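# Buckle a strap around a rolled mat with two arms

## Task

Fasten the strap's buckle so the strap is closed around the rolled-up mat.

## Robot and tools

Robot: two six-joint arms, left_arm and right_arm, each with a parallel two-pad gripper. Joint order for every row and every per-arm list in a result: shoulder pan, shoulder lift, elbow, wrist 1, wrist 2, wrist 3. Stated joint ranges in radians: pan, lift and wrists 1 to 3 span -6.283 to 6.283; the elbow spans -3.142 to 3.142. Real ends may differ by up to 0.010 rad. A target more than 0.010 rad beyond an end, and further out than the joint already is, gets the call refused; a target past the real end is clipped and the result prints "joint sent to its limit".

Frame: everything is reported in the scene frame. Origin sits at table height, halfway between the nominal arm bases; +z is up, +x points out over the table, and left_arm is on the +y side (these are not image left/right). Calibrated bases: left_arm at (+0.035, +0.444, +0.013) m, quat_wxyz (+1.000, 0, 0, -0.026); right_arm at (-0.033, -0.388, +0.013) m, quat_wxyz (+1.000, 0, 0, -0.028). Printed hand poses can be a few cm off, more at long reach. Gripper axes: fingers point along its +z, close along its x; end_effector_position is the point between the pads, fingertips 17.5 mm further. A block juts about 10 cm toward the gripper's -y and rotates with it.

The row (used by execute_actions and move): 18 numbers in one flat list covering both arms, always all 18 even if one arm is idle. First left_arm: six absolute joint angles (rad), then gripper position, force_limit, speed; then right_arm's nine in the same order. The three gripper numbers are each in [-1, 1] and absolute. position: +1 fully open (50 mm gap), pads meet near -0.65; send -1 to grasp, fingers close until blocked. force_limit: per-pad force, about 20 N at -1, 102 N at 0, 185 N at +1 (actual can be ~15 N above). speed: pad-gap rate, 20 mm/s at -1, 85 at 0, 150 at +1. Both start at +1. To leave a gripper unchanged, resend the exact three numbers last sent; a new force_limit or speed only applies once position changes by at least 0.01. To hold a joint still, resend its "Joint targets" value.

execute_actions(actions, cameras): actions is a list of actions; each action is up to 15 rows, one per 1/30 s step; a short action repeats its final row to fill 15 steps. Each action lasts 0.5 s. Per step, joint targets stay within 0.651 rad of the measured angle, and gripper speed is capped at 4 m/s; target rate is at most 3.14 rad/s. Motion trails commands by about 0.09 s or 0.17-0.22 s; in the fast case it overshoots. An empty list returns camera images and the full state including scene number and task.

move(target, speed, blend, stop_force, zero, blocking, cameras): target is one 18-number row or a list of up to 15 rows (all sharing 10 s). All joints interpolate together, so hands travel on curves, with no obstacle avoidance. speed: rad/s for the joint with the farthest travel, 0.01 to 3.14, default 0.5; one value or one per target. blend: rad, rounding corners at intermediate targets; 0 means stop at each. stop_force: 3 to 120 N, both arms; an arm's path ends when its wrist sensor reads that much push against motion relative to its last zero (or a 1.25x change in any direction, bounded 50-120 N, or 120 N absolute); use with a slow speed for touching, keep gripper numbers identical across list targets, and omit it when lifting away from something pressed. zero (default true) rezeroes moving arms first. blocking=false returns after ~0.5 s while the move continues; not allowed with stop_force. Result adds a "move:" line: done, off_target, moving, held, fault, possibly limits=held.

wait(seconds 0-10), stop() brakes a running move (fingers continue), zoom_image(camera, region [x0,y0,x1,y1] px, at most 504x504), zero_wrist_force(arm), finished_scene(scene = current scene number; irreversible, call only once the strap stays buckled without the robot holding it).

Cameras, 896x504 each: cam_high, cam_low, cam_front, cam_over, cam_left_wrist, cam_right_wrist; "all" gives every one.

Results: Joint positions, velocities ("within noise" when still), torques (include arm weight, offset, noisy), Joint targets, Tool commands, wrist force/torque in the hand's own axes plus peak since last shown, object_status (0 moving, 1 stopped opening, 2 stopped closing = holding, 3 at requested position or pads met = likely empty), position_measured (gap ≈ (250 - value) x 0.202 mm), "joint command not followed" when the clearance check between arms intervened.

Avoid: dropping the mat or strap, releasing moving parts, anything falling off the table, hitting the table or heavy objects, pressing the arms or grippers against each other (can end the scene). Faults: contact torque at limits (135 N m for pan/lift/elbow, 25.2 N m for wrists) or about 150 N external force freezes the arm 10 s; if its grip pins it, open first. Motors heat when holding loads, stretching or pushing; 85 °C brakes the arm 30-60 s. Objects may get small random nudges. Thinking time lets a running move continue.

Each tool is called after "Call:" by a JSON object that holds its "name" and its "arguments", one argument or row to a line.

## Session

Call:
{"name": "execute_actions", "arguments": {
  "actions": []
}}

Scene clock: 0.00 s.
left_arm: end_effector_position=(+0.8428, +0.2902, +0.1138) position_measured=3 object_status=3 end_effector_quat_wxyz=(+0.025, +0.985, +0.112, +0.126) | right_arm: end_effector_position=(+0.5677, -0.4365, +0.3374) position_measured=3 object_status=3 end_effector_quat_wxyz=(+0.049, +0.980, -0.079, +0.176)
Joint positions: left_arm=[-0.322 -0.834 1.227 -2.21 -1.497 0.98] | right_arm=[3.428 -1.6 -1.673 -1.127 1.371 1.929]
Joint velocities: within noise
Joint torques (N m): no reading
Motor temperatures (°C): left_arm=[29 37 36 34 39 35] | right_arm=[44 40 26 30 49 43]
Wrist force (N): no reading
Wrist torque (N m): no reading
Wrist force, peak (N): no reading
Joint targets: left_arm=[-0.322 -0.834 1.227 -2.210 -1.497 0.980] | right_arm=[3.428 -1.600 -1.673 -1.127 1.371 1.929]
Tool commands: left_gripper/position=+1.0 left_gripper/force_limit=+1.0 left_gripper/speed=+1.0 right_gripper/position=+1.0 right_gripper/force_limit=+1.0 right_gripper/speed=+1.0

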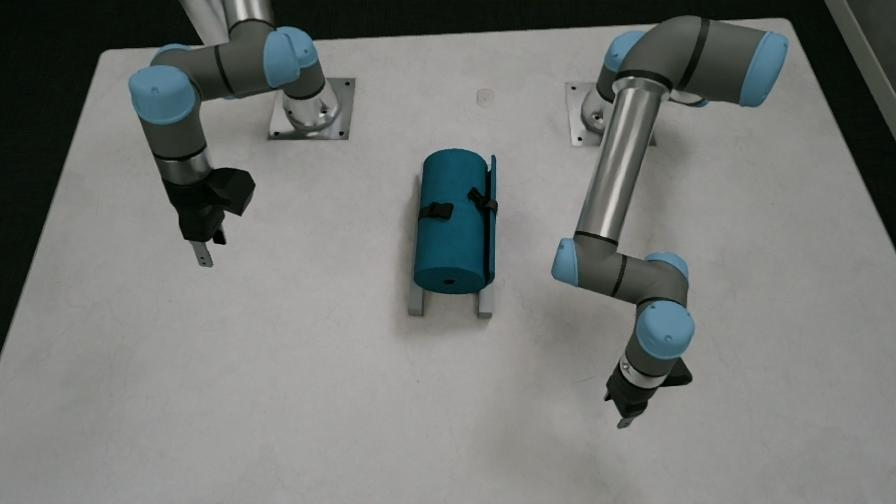

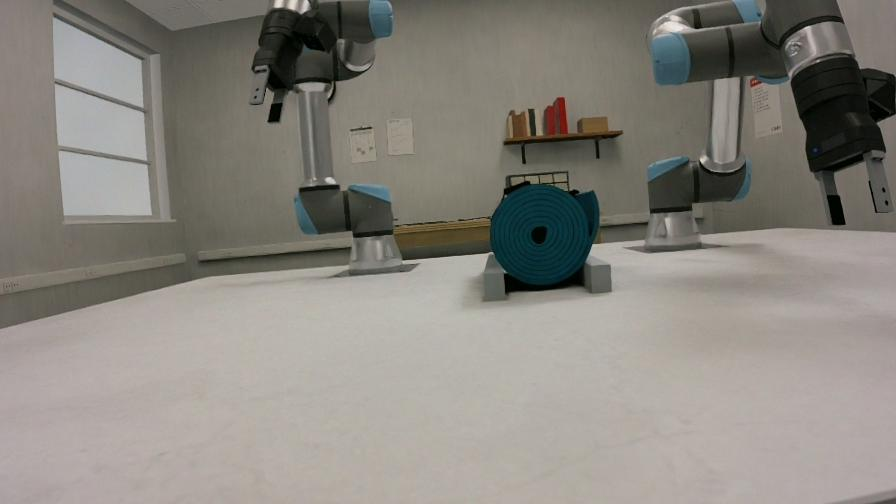

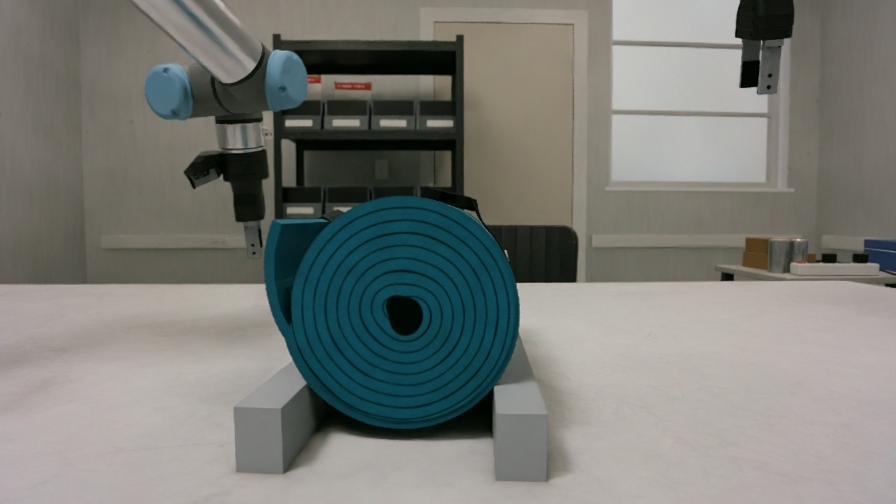

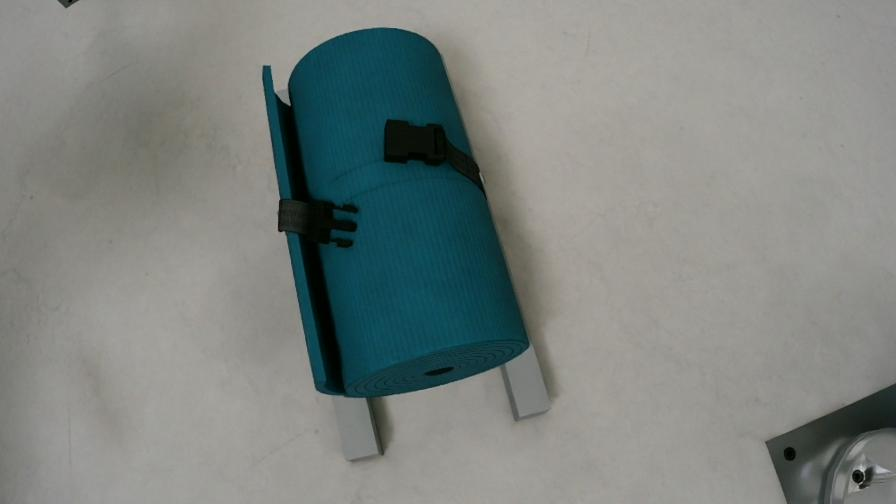

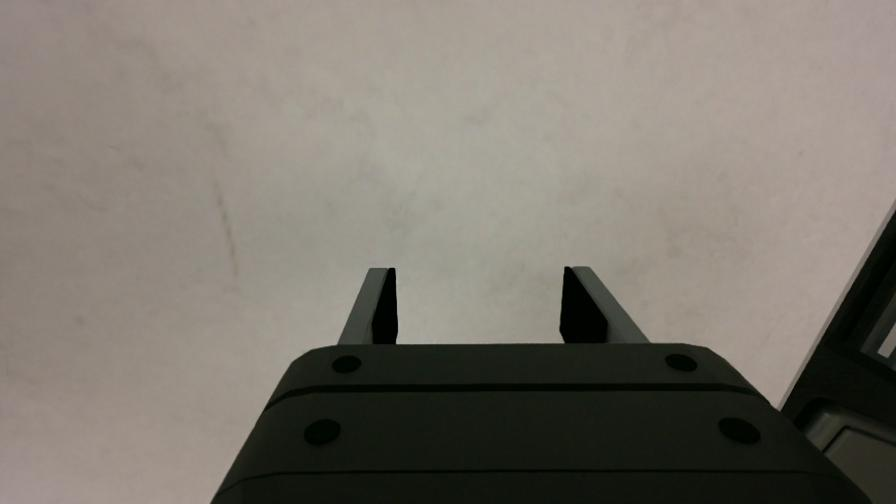

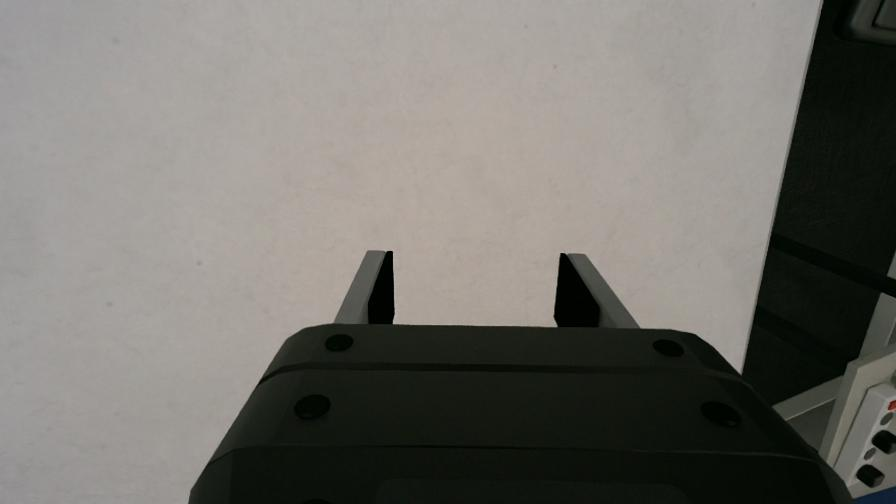

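Call:
{"name": "zoom_image", "arguments": {
  "camera": "cam_over",
  "region": [250, 20, 550, 270]
}}

Call:
{"name": "zoom_image", "arguments": {
  "camera": "cam_high",
  "region": [390, 140, 520, 320]
}}

Call:
{"name": "zoom_image", "arguments": {
  "camera": "cam_front",
  "region": [230, 170, 560, 480]
}}

Call:
{"name": "zoom_image", "arguments": {
  "camera": "cam_low",
  "region": [470, 160, 630, 310]
}}

Scaled by 1.680.

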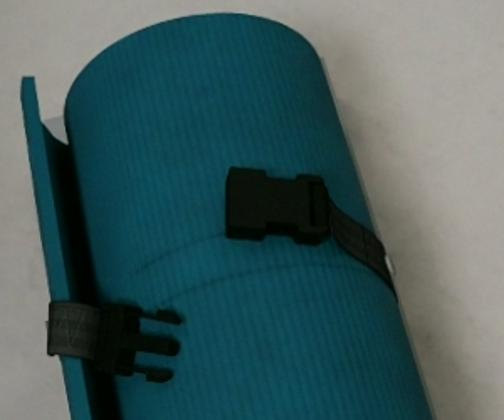

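Scaled by 2.800.

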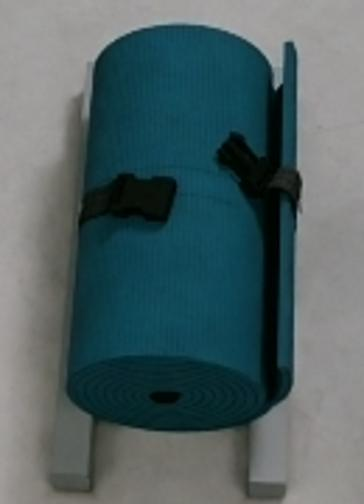

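Scaled by 1.527.

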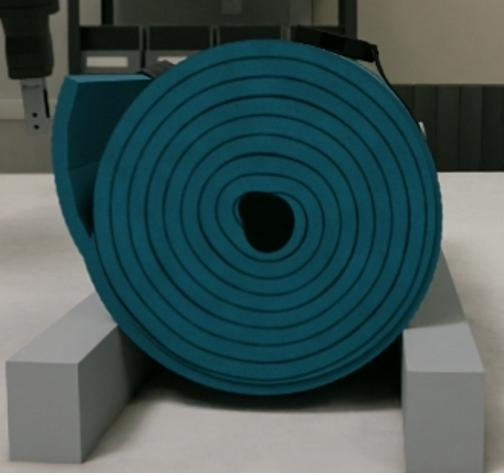

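Scaled by 3.150.

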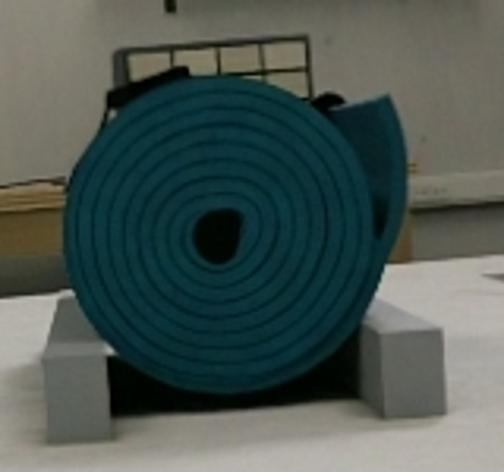

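Call:
{"name": "move", "arguments": {
  "target": [
    [-0.40,-1.4,1.5,-2.2,-1.6,0.9,1,1,1,3.6,-1.65,-1.69,-1.05,1.6,0.5,1,1,1],
    [-0.715,-1.638,1.981,-2.276,-1.923,0.739,1,1,1,3.775,-1.690,-1.744,-0.989,1.984,-0.933,1,1,1]
  ],
  "blend": [0.15, 0],
  "speed": 1.0,
  "cameras": ["all"]
}}

Scene clock: 92.73 s.
left_arm: end_effector_position=(+0.4403, +0.1142, +0.2753) position_measured=3 object_status=3 end_effector_quat_wxyz=(+0.247, +0.969, +0.000, +0.000) | right_arm: end_effector_position=(+0.4766, -0.0908, +0.2850) position_measured=3 object_status=3 end_effector_quat_wxyz=(+0.000, +0.000, +0.969, +0.247)
Joint positions: left_arm=[-0.715 -1.638 1.981 -2.276 -1.923 0.739] | right_arm=[3.775 -1.69 -1.744 -0.989 1.984 -0.933]
Joint torques (N m): left_arm=[8.61 -15.31 -26.55 -1.36 0.56 2.43] | right_arm=[-7.51 35.28 30.48 2.26 -1.69 -0.82]
Wrist force (N): left_arm=[-0.1 -0.9 0.7] | right_arm=[-0.8 0.3 0.2]
Wrist torque (N m): left_arm=[-0.11 0.06 -0.07] | right_arm=[0.05 0.12 -0.16]
Wrist force, peak (N): left_arm=[-1.9 -0.9 1.4] | right_arm=[-0.2 1.4 0.6]
Joint targets: left_arm=[-0.715 -1.638 1.981 -2.276 -1.923 0.739] | right_arm=[3.775 -1.690 -1.744 -0.989 1.984 -0.933]
move: done

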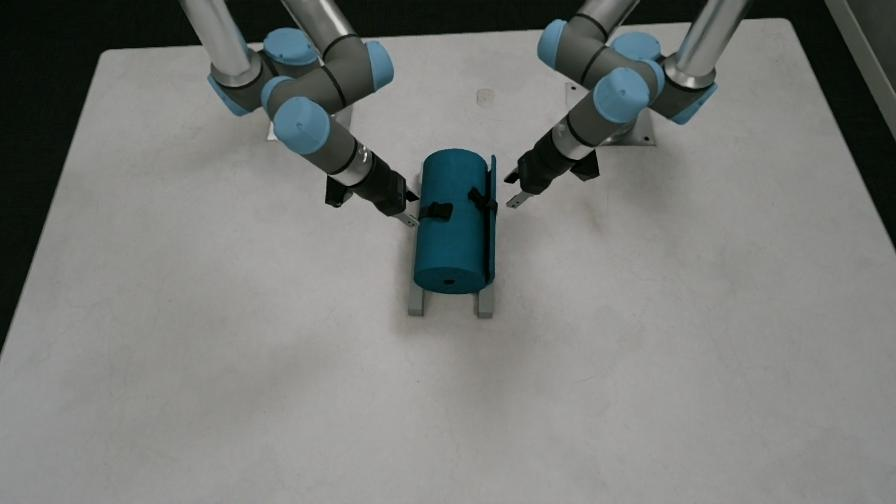

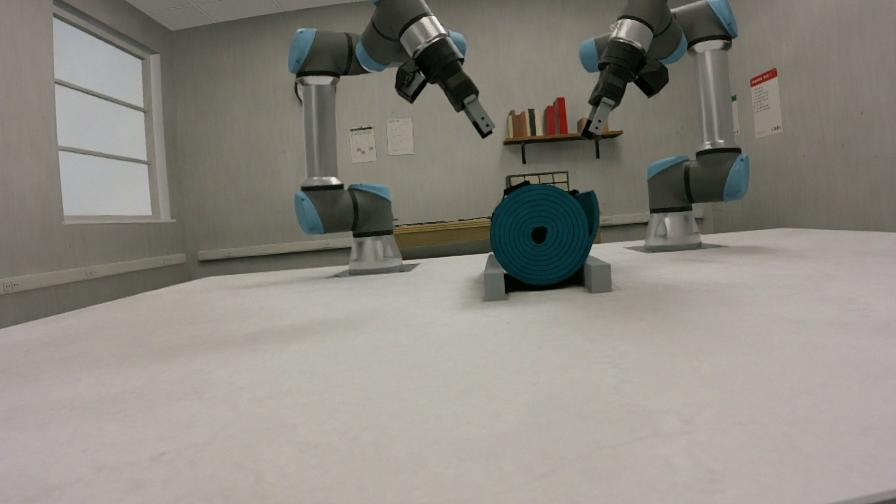

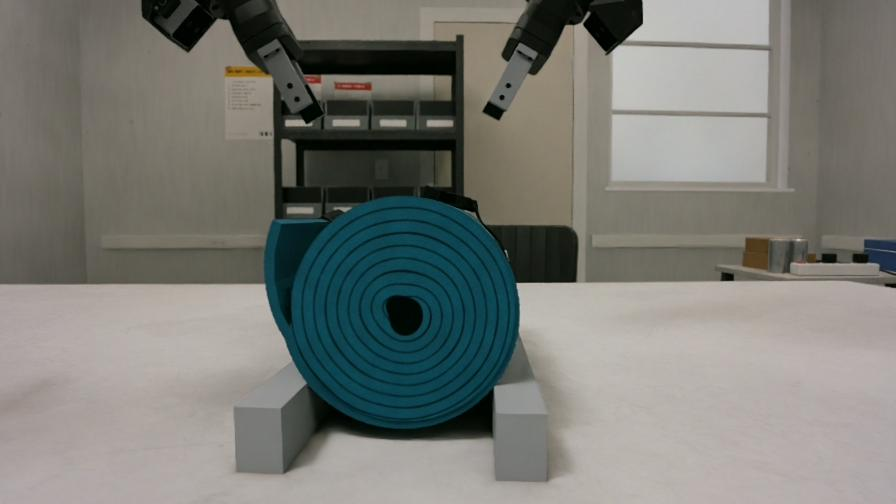

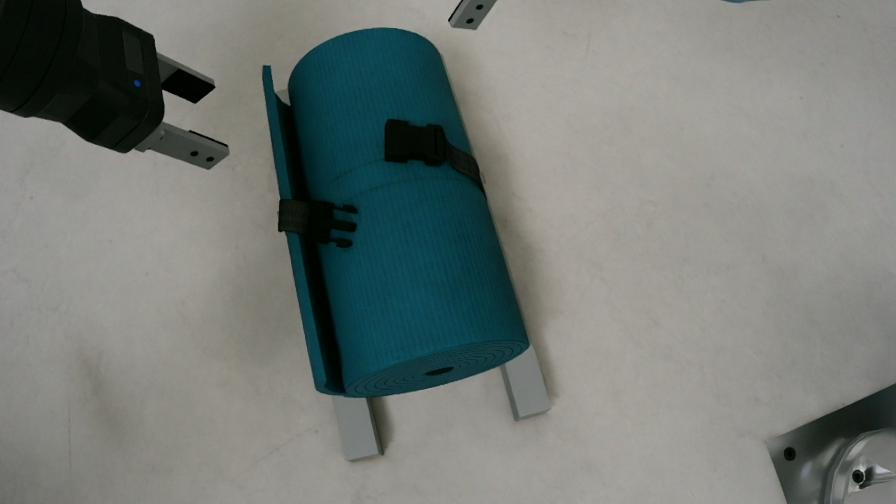

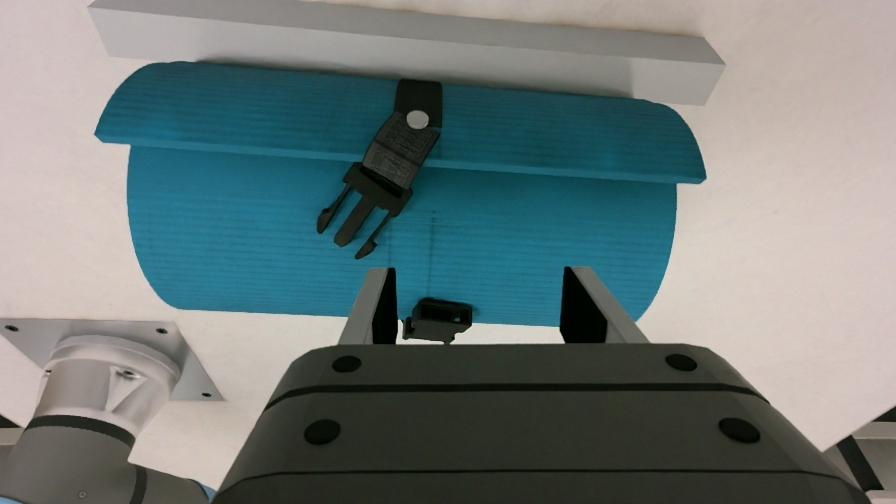

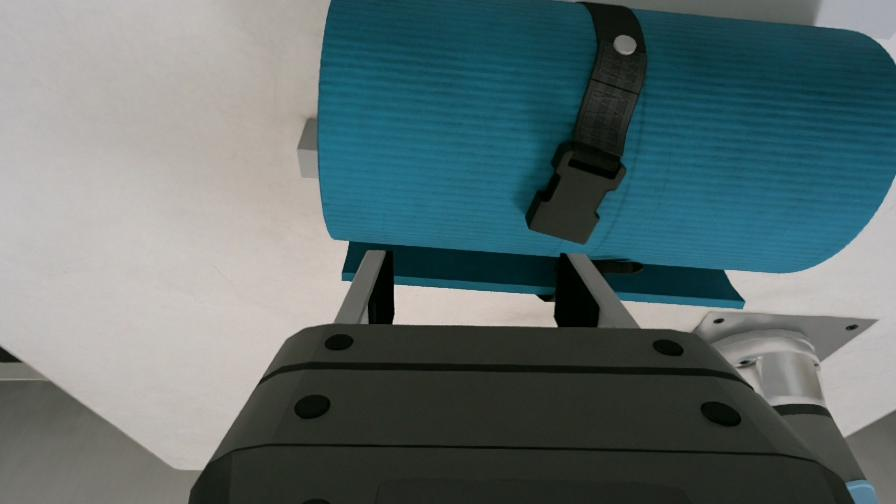

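Call:
{"name": "zoom_image", "arguments": {
  "camera": "cam_left_wrist",
  "region": [280, 60, 530, 360]
}}

Call:
{"name": "zoom_image", "arguments": {
  "camera": "cam_right_wrist",
  "region": [480, 0, 700, 300]
}}

Call:
{"name": "zoom_image", "arguments": {
  "camera": "cam_over",
  "region": [270, 110, 500, 260]
}}

Call:
{"name": "zoom_image", "arguments": {
  "camera": "cam_front",
  "region": [260, 170, 540, 300]
}}

Scaled by 1.680.

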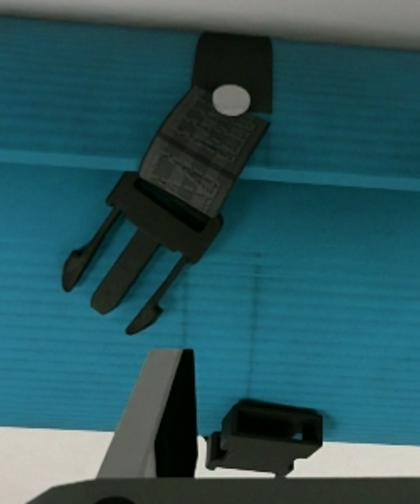

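Scaled by 1.680.

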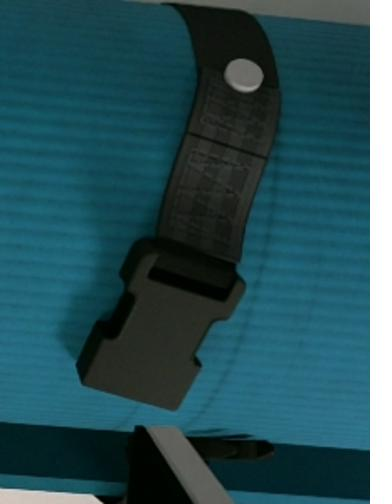

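Scaled by 2.191.

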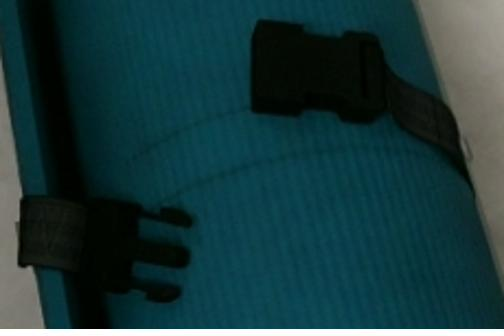

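Scaled by 1.800.

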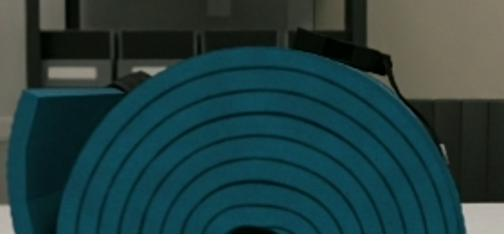

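Call:
{"name": "move", "arguments": {
  "target": [-0.951,-1.523,1.803,-1.893,-1.662,1.136,1,1,1,3.975,-1.571,-2.020,-0.769,1.763,-0.479,1,1,1],
  "speed": 0.5,
  "cameras": ["cam_left_wrist","cam_right_wrist","cam_over","cam_front"]
}}

Call:
{"name": "zoom_image", "arguments": {
  "camera": "cam_left_wrist",
  "region": [280, 100, 680, 350]
}}

Call:
{"name": "zoom_image", "arguments": {
  "camera": "cam_right_wrist",
  "region": [280, 50, 680, 330]
}}

Call:
{"name": "zoom_image", "arguments": {
  "camera": "cam_front",
  "region": [260, 100, 540, 300]
}}

Scene clock: 197.50 s.
left_arm: end_effector_position=(+0.4008, +0.0745, +0.2377) position_measured=3 object_status=3 end_effector_quat_wxyz=(+0.048, +0.958, -0.281, -0.014) | right_arm: end_effector_position=(+0.4067, -0.0727, +0.2256) position_measured=3 object_status=3 end_effector_quat_wxyz=(+0.028, +0.137, +0.970, +0.196)
Joint positions: left_arm=[-0.951 -1.523 1.803 -1.893 -1.662 1.136] | right_arm=[3.975 -1.571 -2.02 -0.769 1.763 -0.479]
Joint torques (N m): left_arm=[0.55 -36.76 -20.9 -3.24 -0.05 0.01] | right_arm=[0.41 13.48 24.37 3.67 2.19 1.08]
Wrist force (N): left_arm=[0.1 0.3 0.3] | right_arm=[-0.4 0.4 -0.2]
Wrist torque (N m): left_arm=[0.06 -0.02 0.03] | right_arm=[0.02 0.04 -0.03]
Wrist force, peak (N): left_arm=[-0.1 -2.1 0.0] | right_arm=[-1.9 0.0 -1.0]
Joint targets: left_arm=[-0.951 -1.523 1.803 -1.893 -1.662 1.136] | right_arm=[3.975 -1.571 -2.020 -0.769 1.763 -0.479]
move: done
Images, in order (width x height): cam_front 896x504, cam_over 896x504, cam_left_wrist 896x504, cam_right_wrist 896x504.

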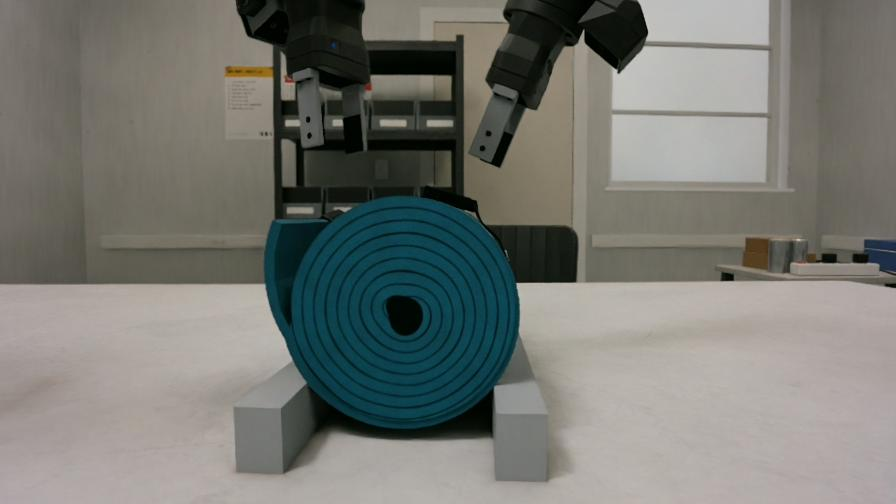

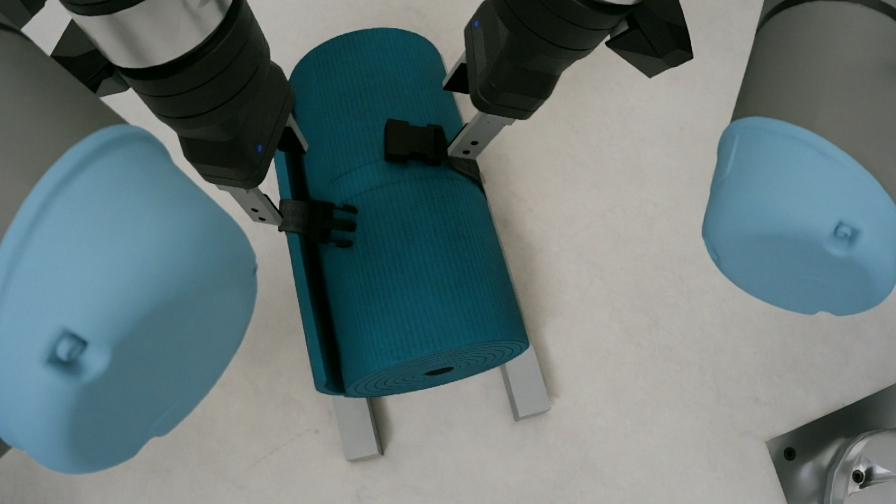

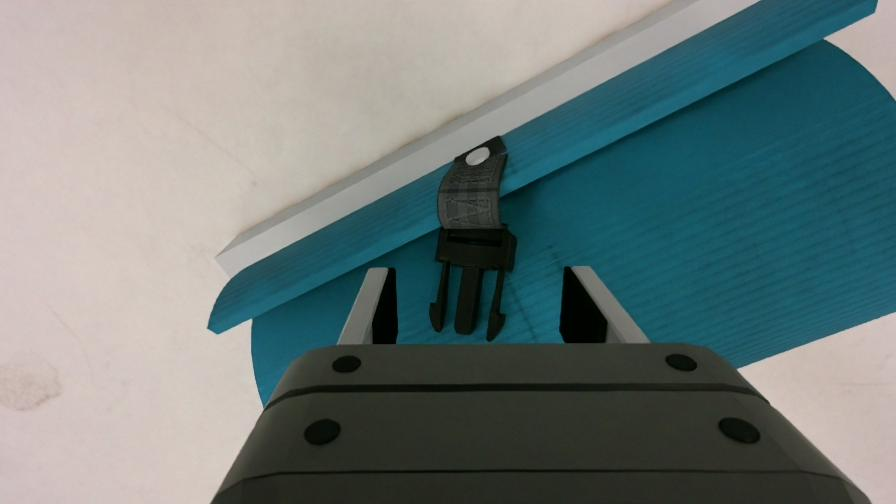

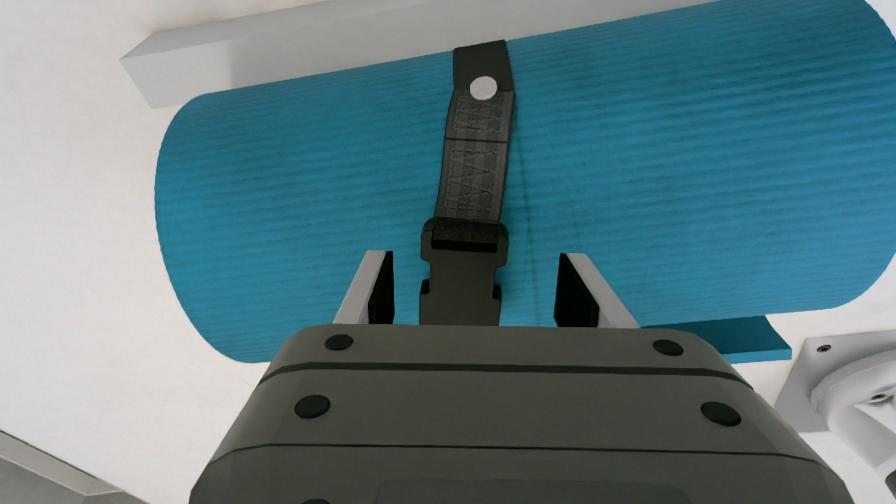

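Scaled by 1.260.

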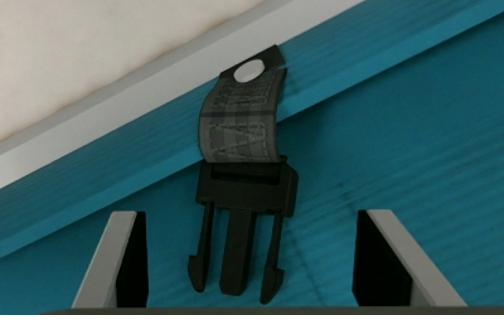

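Scaled by 1.260.

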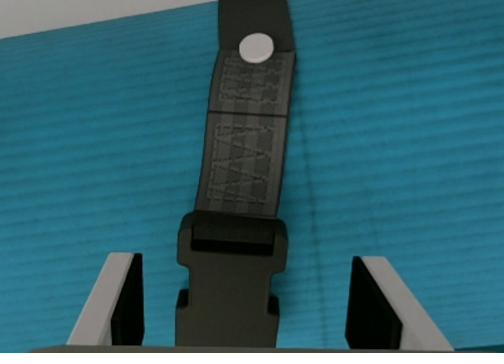

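Scaled by 1.800.

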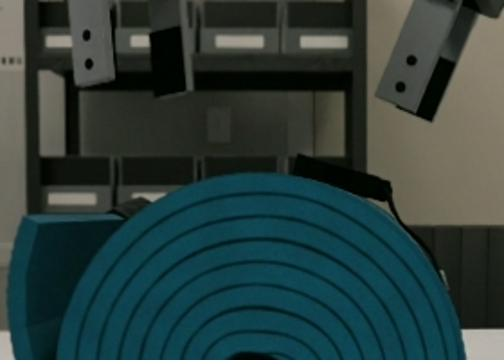

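Call:
{"name": "move", "arguments": {
  "target": [-0.9760,-1.4588,1.8993,-2.0557,-1.6605,1.1110,1,1,1,3.9965,-1.6764,-2.0484,-0.6315,1.7560,-0.4588,1,1,1],
  "speed": 0.12,
  "stop_force": 8,
  "cameras": ["cam_left_wrist","cam_right_wrist","cam_over","cam_front"]
}}

Call:
{"name": "zoom_image", "arguments": {
  "camera": "cam_left_wrist",
  "region": [340, 200, 640, 350]
}}

Call:
{"name": "zoom_image", "arguments": {
  "camera": "cam_right_wrist",
  "region": [340, 150, 640, 330]
}}

Call:
{"name": "zoom_image", "arguments": {
  "camera": "cam_front",
  "region": [260, 100, 540, 300]
}}

Scene clock: 229.97 s.
left_arm: end_effector_position=(+0.3947, +0.0610, +0.1769) position_measured=3 object_status=3 end_effector_quat_wxyz=(+0.048, +0.958, -0.281, -0.014) | right_arm: end_effector_position=(+0.4145, -0.0518, +0.1813) position_measured=3 object_status=3 end_effector_quat_wxyz=(+0.028, +0.137, +0.970, +0.197)
Joint positions: left_arm=[-0.976 -1.459 1.899 -2.056 -1.66 1.111] | right_arm=[3.995 -1.669 -2.046 -0.641 1.756 -0.46]
Joint torques (N m): left_arm=[9.47 -39.48 -29.91 -0.53 0.88 2.29] | right_arm=[-5.68 13.65 30.27 5.12 3.2 -0.88]
Wrist force (N): left_arm=[-0.1 0.0 0.4] | right_arm=[-1.4 -1.9 -5.7]
Wrist torque (N m): left_arm=[0.03 0.00 0.03] | right_arm=[0.10 0.29 -0.18]
Wrist force, peak (N): left_arm=[-0.2 0.2 1.3] | right_arm=[5.7 -23.4 -67.9]
Joint targets: left_arm=[-0.976 -1.459 1.899 -2.056 -1.661 1.111] | right_arm=[3.995 -1.669 -2.046 -0.641 1.756 -0.460]
move: contact (right_arm)
Images, in order (width x height): cam_front 896x504, cam_over 896x504, cam_left_wrist 896x504, cam_right_wrist 896x504.

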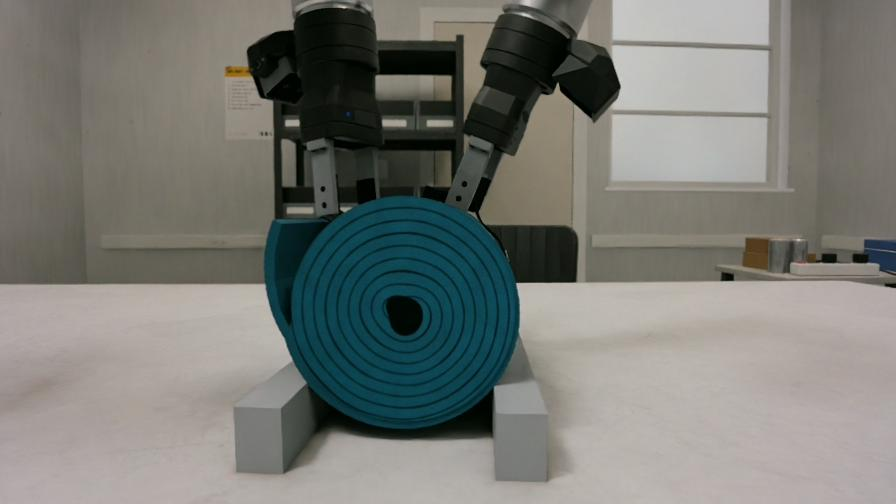

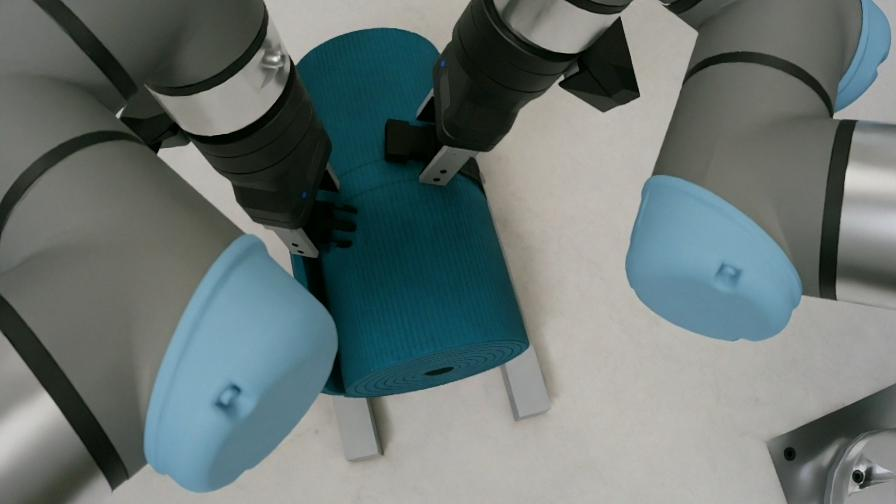

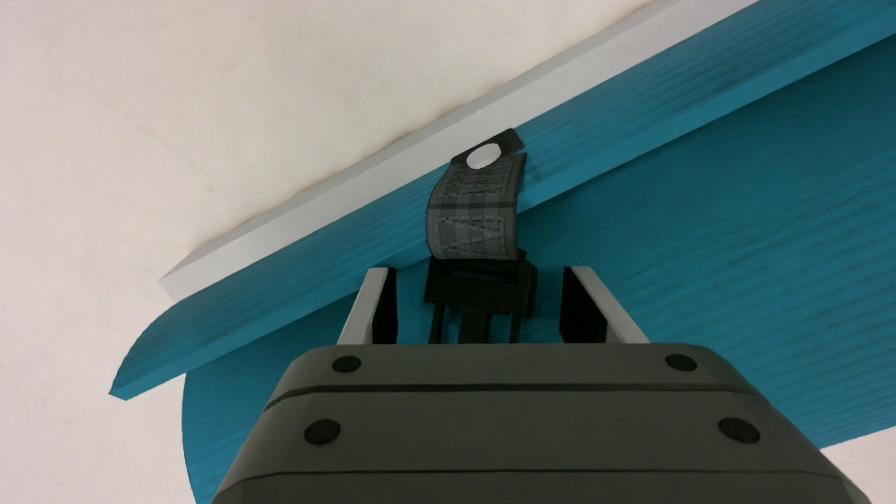

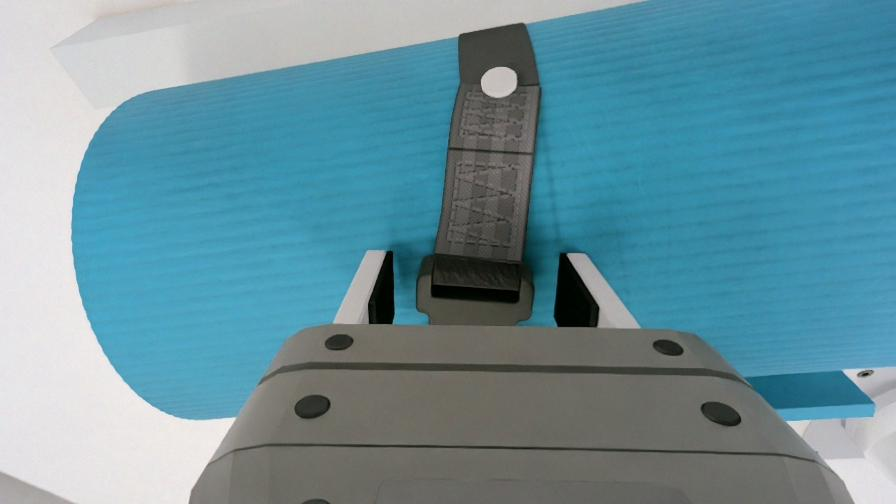

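Scaled by 1.680.

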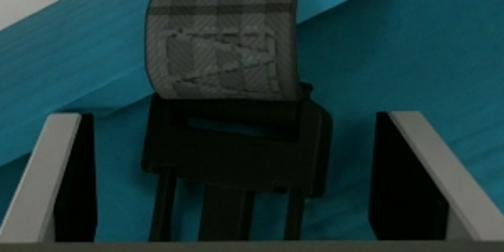

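Scaled by 1.680.

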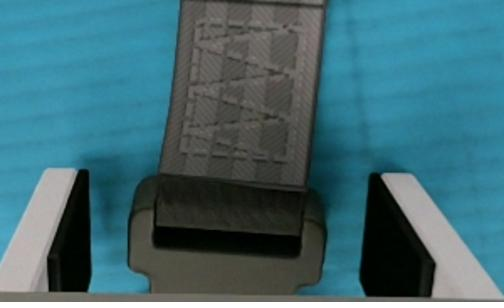

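Scaled by 1.800.

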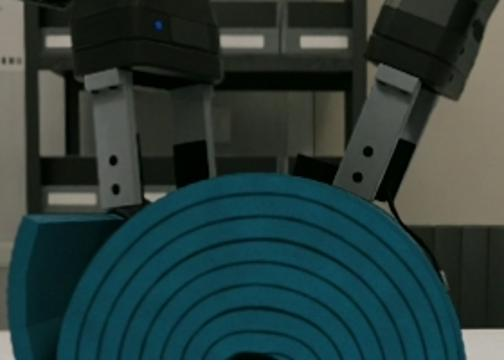

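Call:
{"name": "move", "arguments": {
  "target": [-0.9716,-1.4544,1.9091,-2.0695,-1.6607,1.1153,1,1,1,3.995,-1.669,-2.046,-0.641,1.756,-0.460,1,1,1],
  "speed": 0.04,
  "stop_force": 5
}}

Call:
{"name": "move", "arguments": {
  "target": [-0.9716,-1.4544,1.9091,-2.0695,-1.6607,1.1153,-1,-0.7,-1,3.995,-1.669,-2.046,-0.641,1.756,-0.460,-1,-0.7,-1],
  "speed": 0.04,
  "cameras": ["all"]
}}

Call:
{"name": "zoom_image", "arguments": {
  "camera": "cam_left_wrist",
  "region": [340, 200, 640, 350]
}}

Call:
{"name": "zoom_image", "arguments": {
  "camera": "cam_right_wrist",
  "region": [340, 150, 640, 330]
}}

Call:
{"name": "zoom_image", "arguments": {
  "camera": "cam_front",
  "region": [260, 100, 540, 300]
}}

Call:
{"name": "zoom_image", "arguments": {
  "camera": "cam_over",
  "region": [270, 110, 500, 260]
}}

Scene clock: 250.90 s.
left_arm: end_effector_position=(+0.3953, +0.0618, +0.1749) position_measured=3 object_status=3 end_effector_quat_wxyz=(+0.048, +0.958, -0.281, -0.014) | right_arm: end_effector_position=(+0.4147, -0.0518, +0.1815) position_measured=3 object_status=3 end_effector_quat_wxyz=(+0.028, +0.137, +0.970, +0.197)
Joint positions: left_arm=[-0.974 -1.457 1.903 -2.061 -1.661 1.113] | right_arm=[3.995 -1.669 -2.046 -0.641 1.756 -0.46]
Joint torques (N m): left_arm=[-8.03 -36.32 -27.54 -0.8 1.52 -2.65] | right_arm=[-5.79 33.44 25.07 5.15 -2.38 1.11]
Wrist force (N): left_arm=[-1.4 -0.8 -5.2] | right_arm=[-0.2 -0.5 -3.0]
Wrist torque (N m): left_arm=[-0.01 0.18 -0.10] | right_arm=[0.14 0.25 -0.16]
Wrist force, peak (N): left_arm=[-1.9 1.2 -10.1] | right_arm=[-1.5 -1.9 -6.2]
Joint targets: left_arm=[-0.974 -1.457 1.903 -2.061 -1.661 1.113] | right_arm=[3.995 -1.669 -2.046 -0.641 1.756 -0.460]
move: contact (left_arm)

Scene clock: 253.63 s.
left_arm: end_effector_position=(+0.3960, +0.0631, +0.1717) position_measured=251 object_status=3 end_effector_quat_wxyz=(+0.048, +0.958, -0.281, -0.014) | right_arm: end_effector_position=(+0.4147, -0.0518, +0.1815) position_measured=84 object_status=2 end_effector_quat_wxyz=(+0.028, +0.137, +0.970, +0.197)
Joint positions: left_arm=[-0.972 -1.454 1.909 -2.069 -1.661 1.115] | right_arm=[3.995 -1.669 -2.046 -0.641 1.756 -0.46]
Joint torques (N m): left_arm=[-6.95 -34.72 -27.5 -0.96 -1.68 -2.24] | right_arm=[-6.05 35.74 14.92 2.44 -0.25 1.03]
Wrist force (N): left_arm=[0.0 0.1 -0.5] | right_arm=[-1.1 1.2 -0.4]
Wrist torque (N m): left_arm=[0.07 0.03 -0.10] | right_arm=[0.16 0.14 -0.11]
Wrist force, peak (N): left_arm=[-5.1 1.5 -18.5] | right_arm=[0.1 0.1 -2.7]
Joint targets: left_arm=[-0.972 -1.454 1.909 -2.070 -1.661 1.115] | right_arm=[3.995 -1.669 -2.046 -0.641 1.756 -0.460]
move: done

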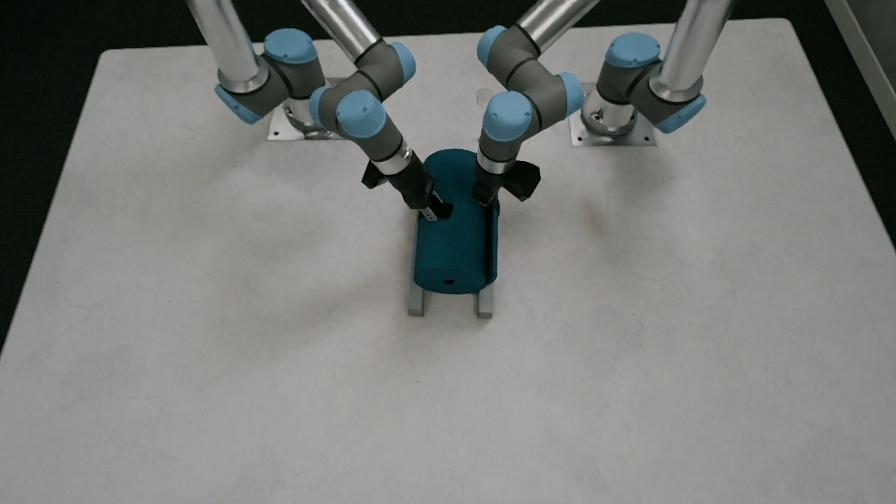

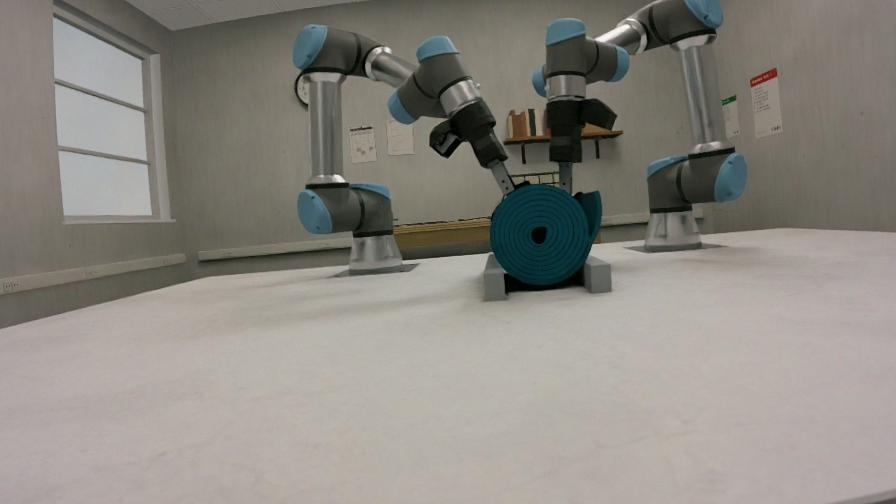

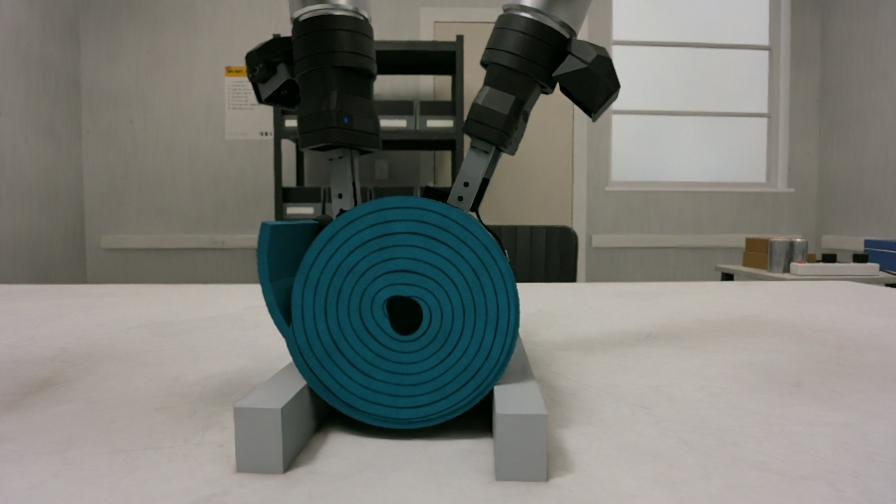

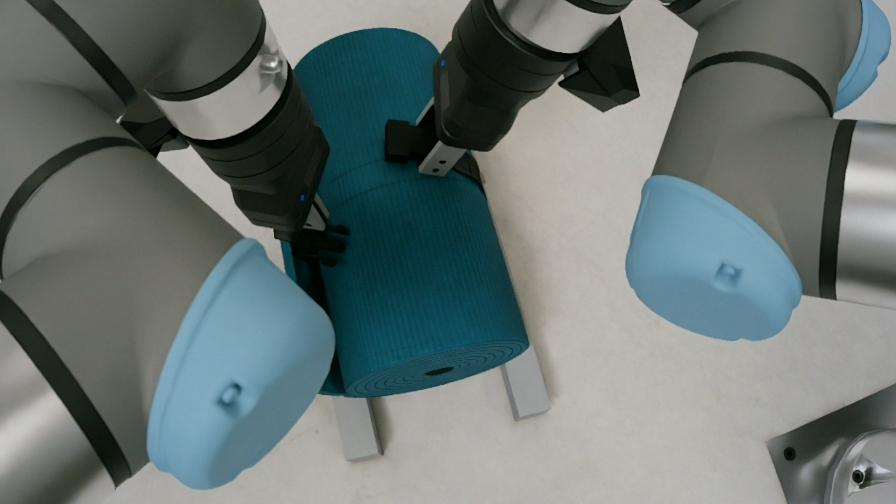

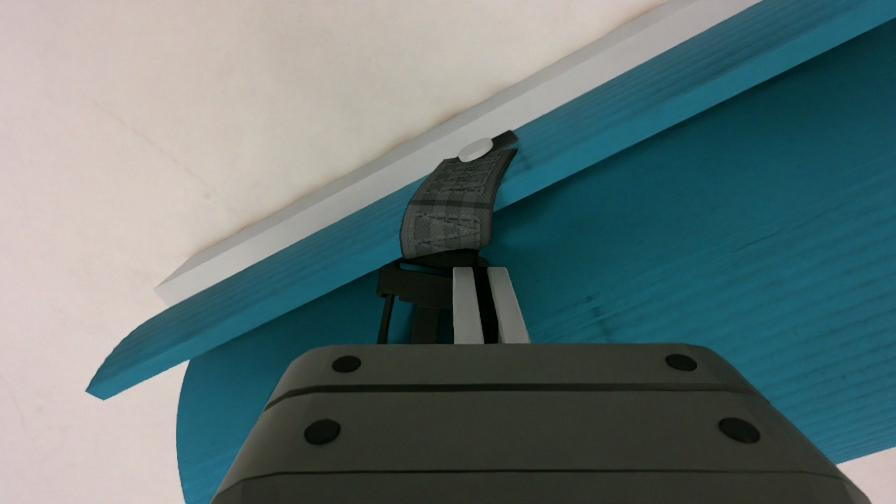

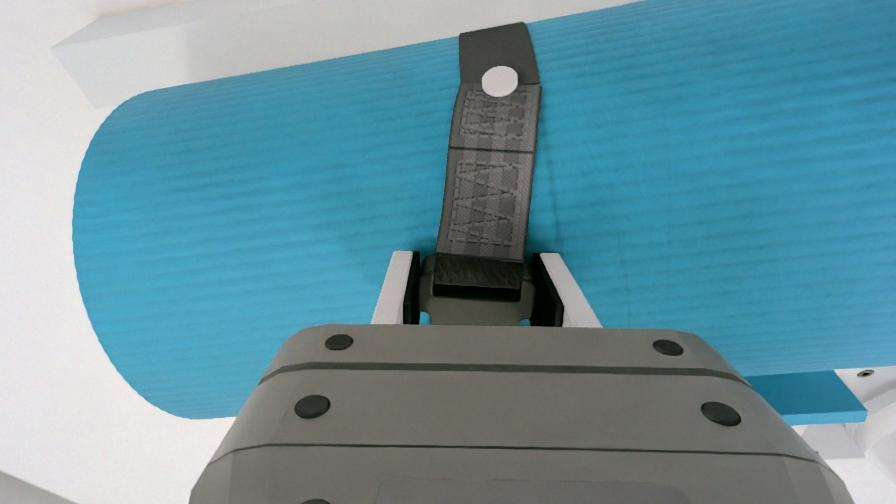

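Scaled by 1.680.

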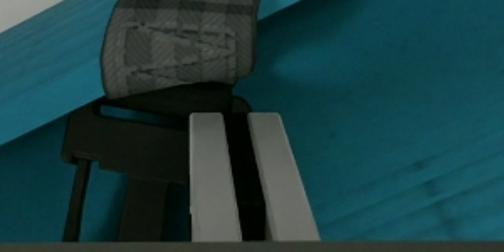

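Scaled by 1.680.

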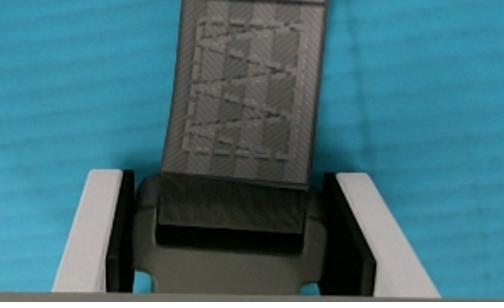

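Scaled by 1.800.

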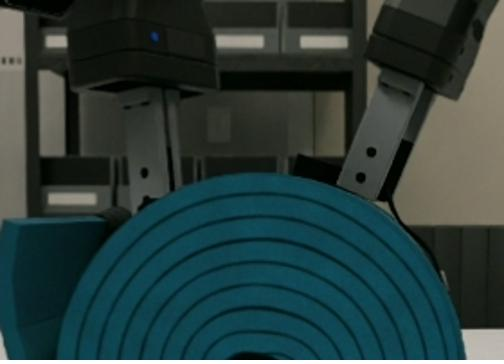

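Scaled by 2.191.

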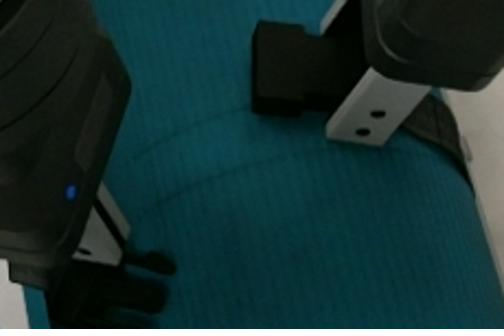

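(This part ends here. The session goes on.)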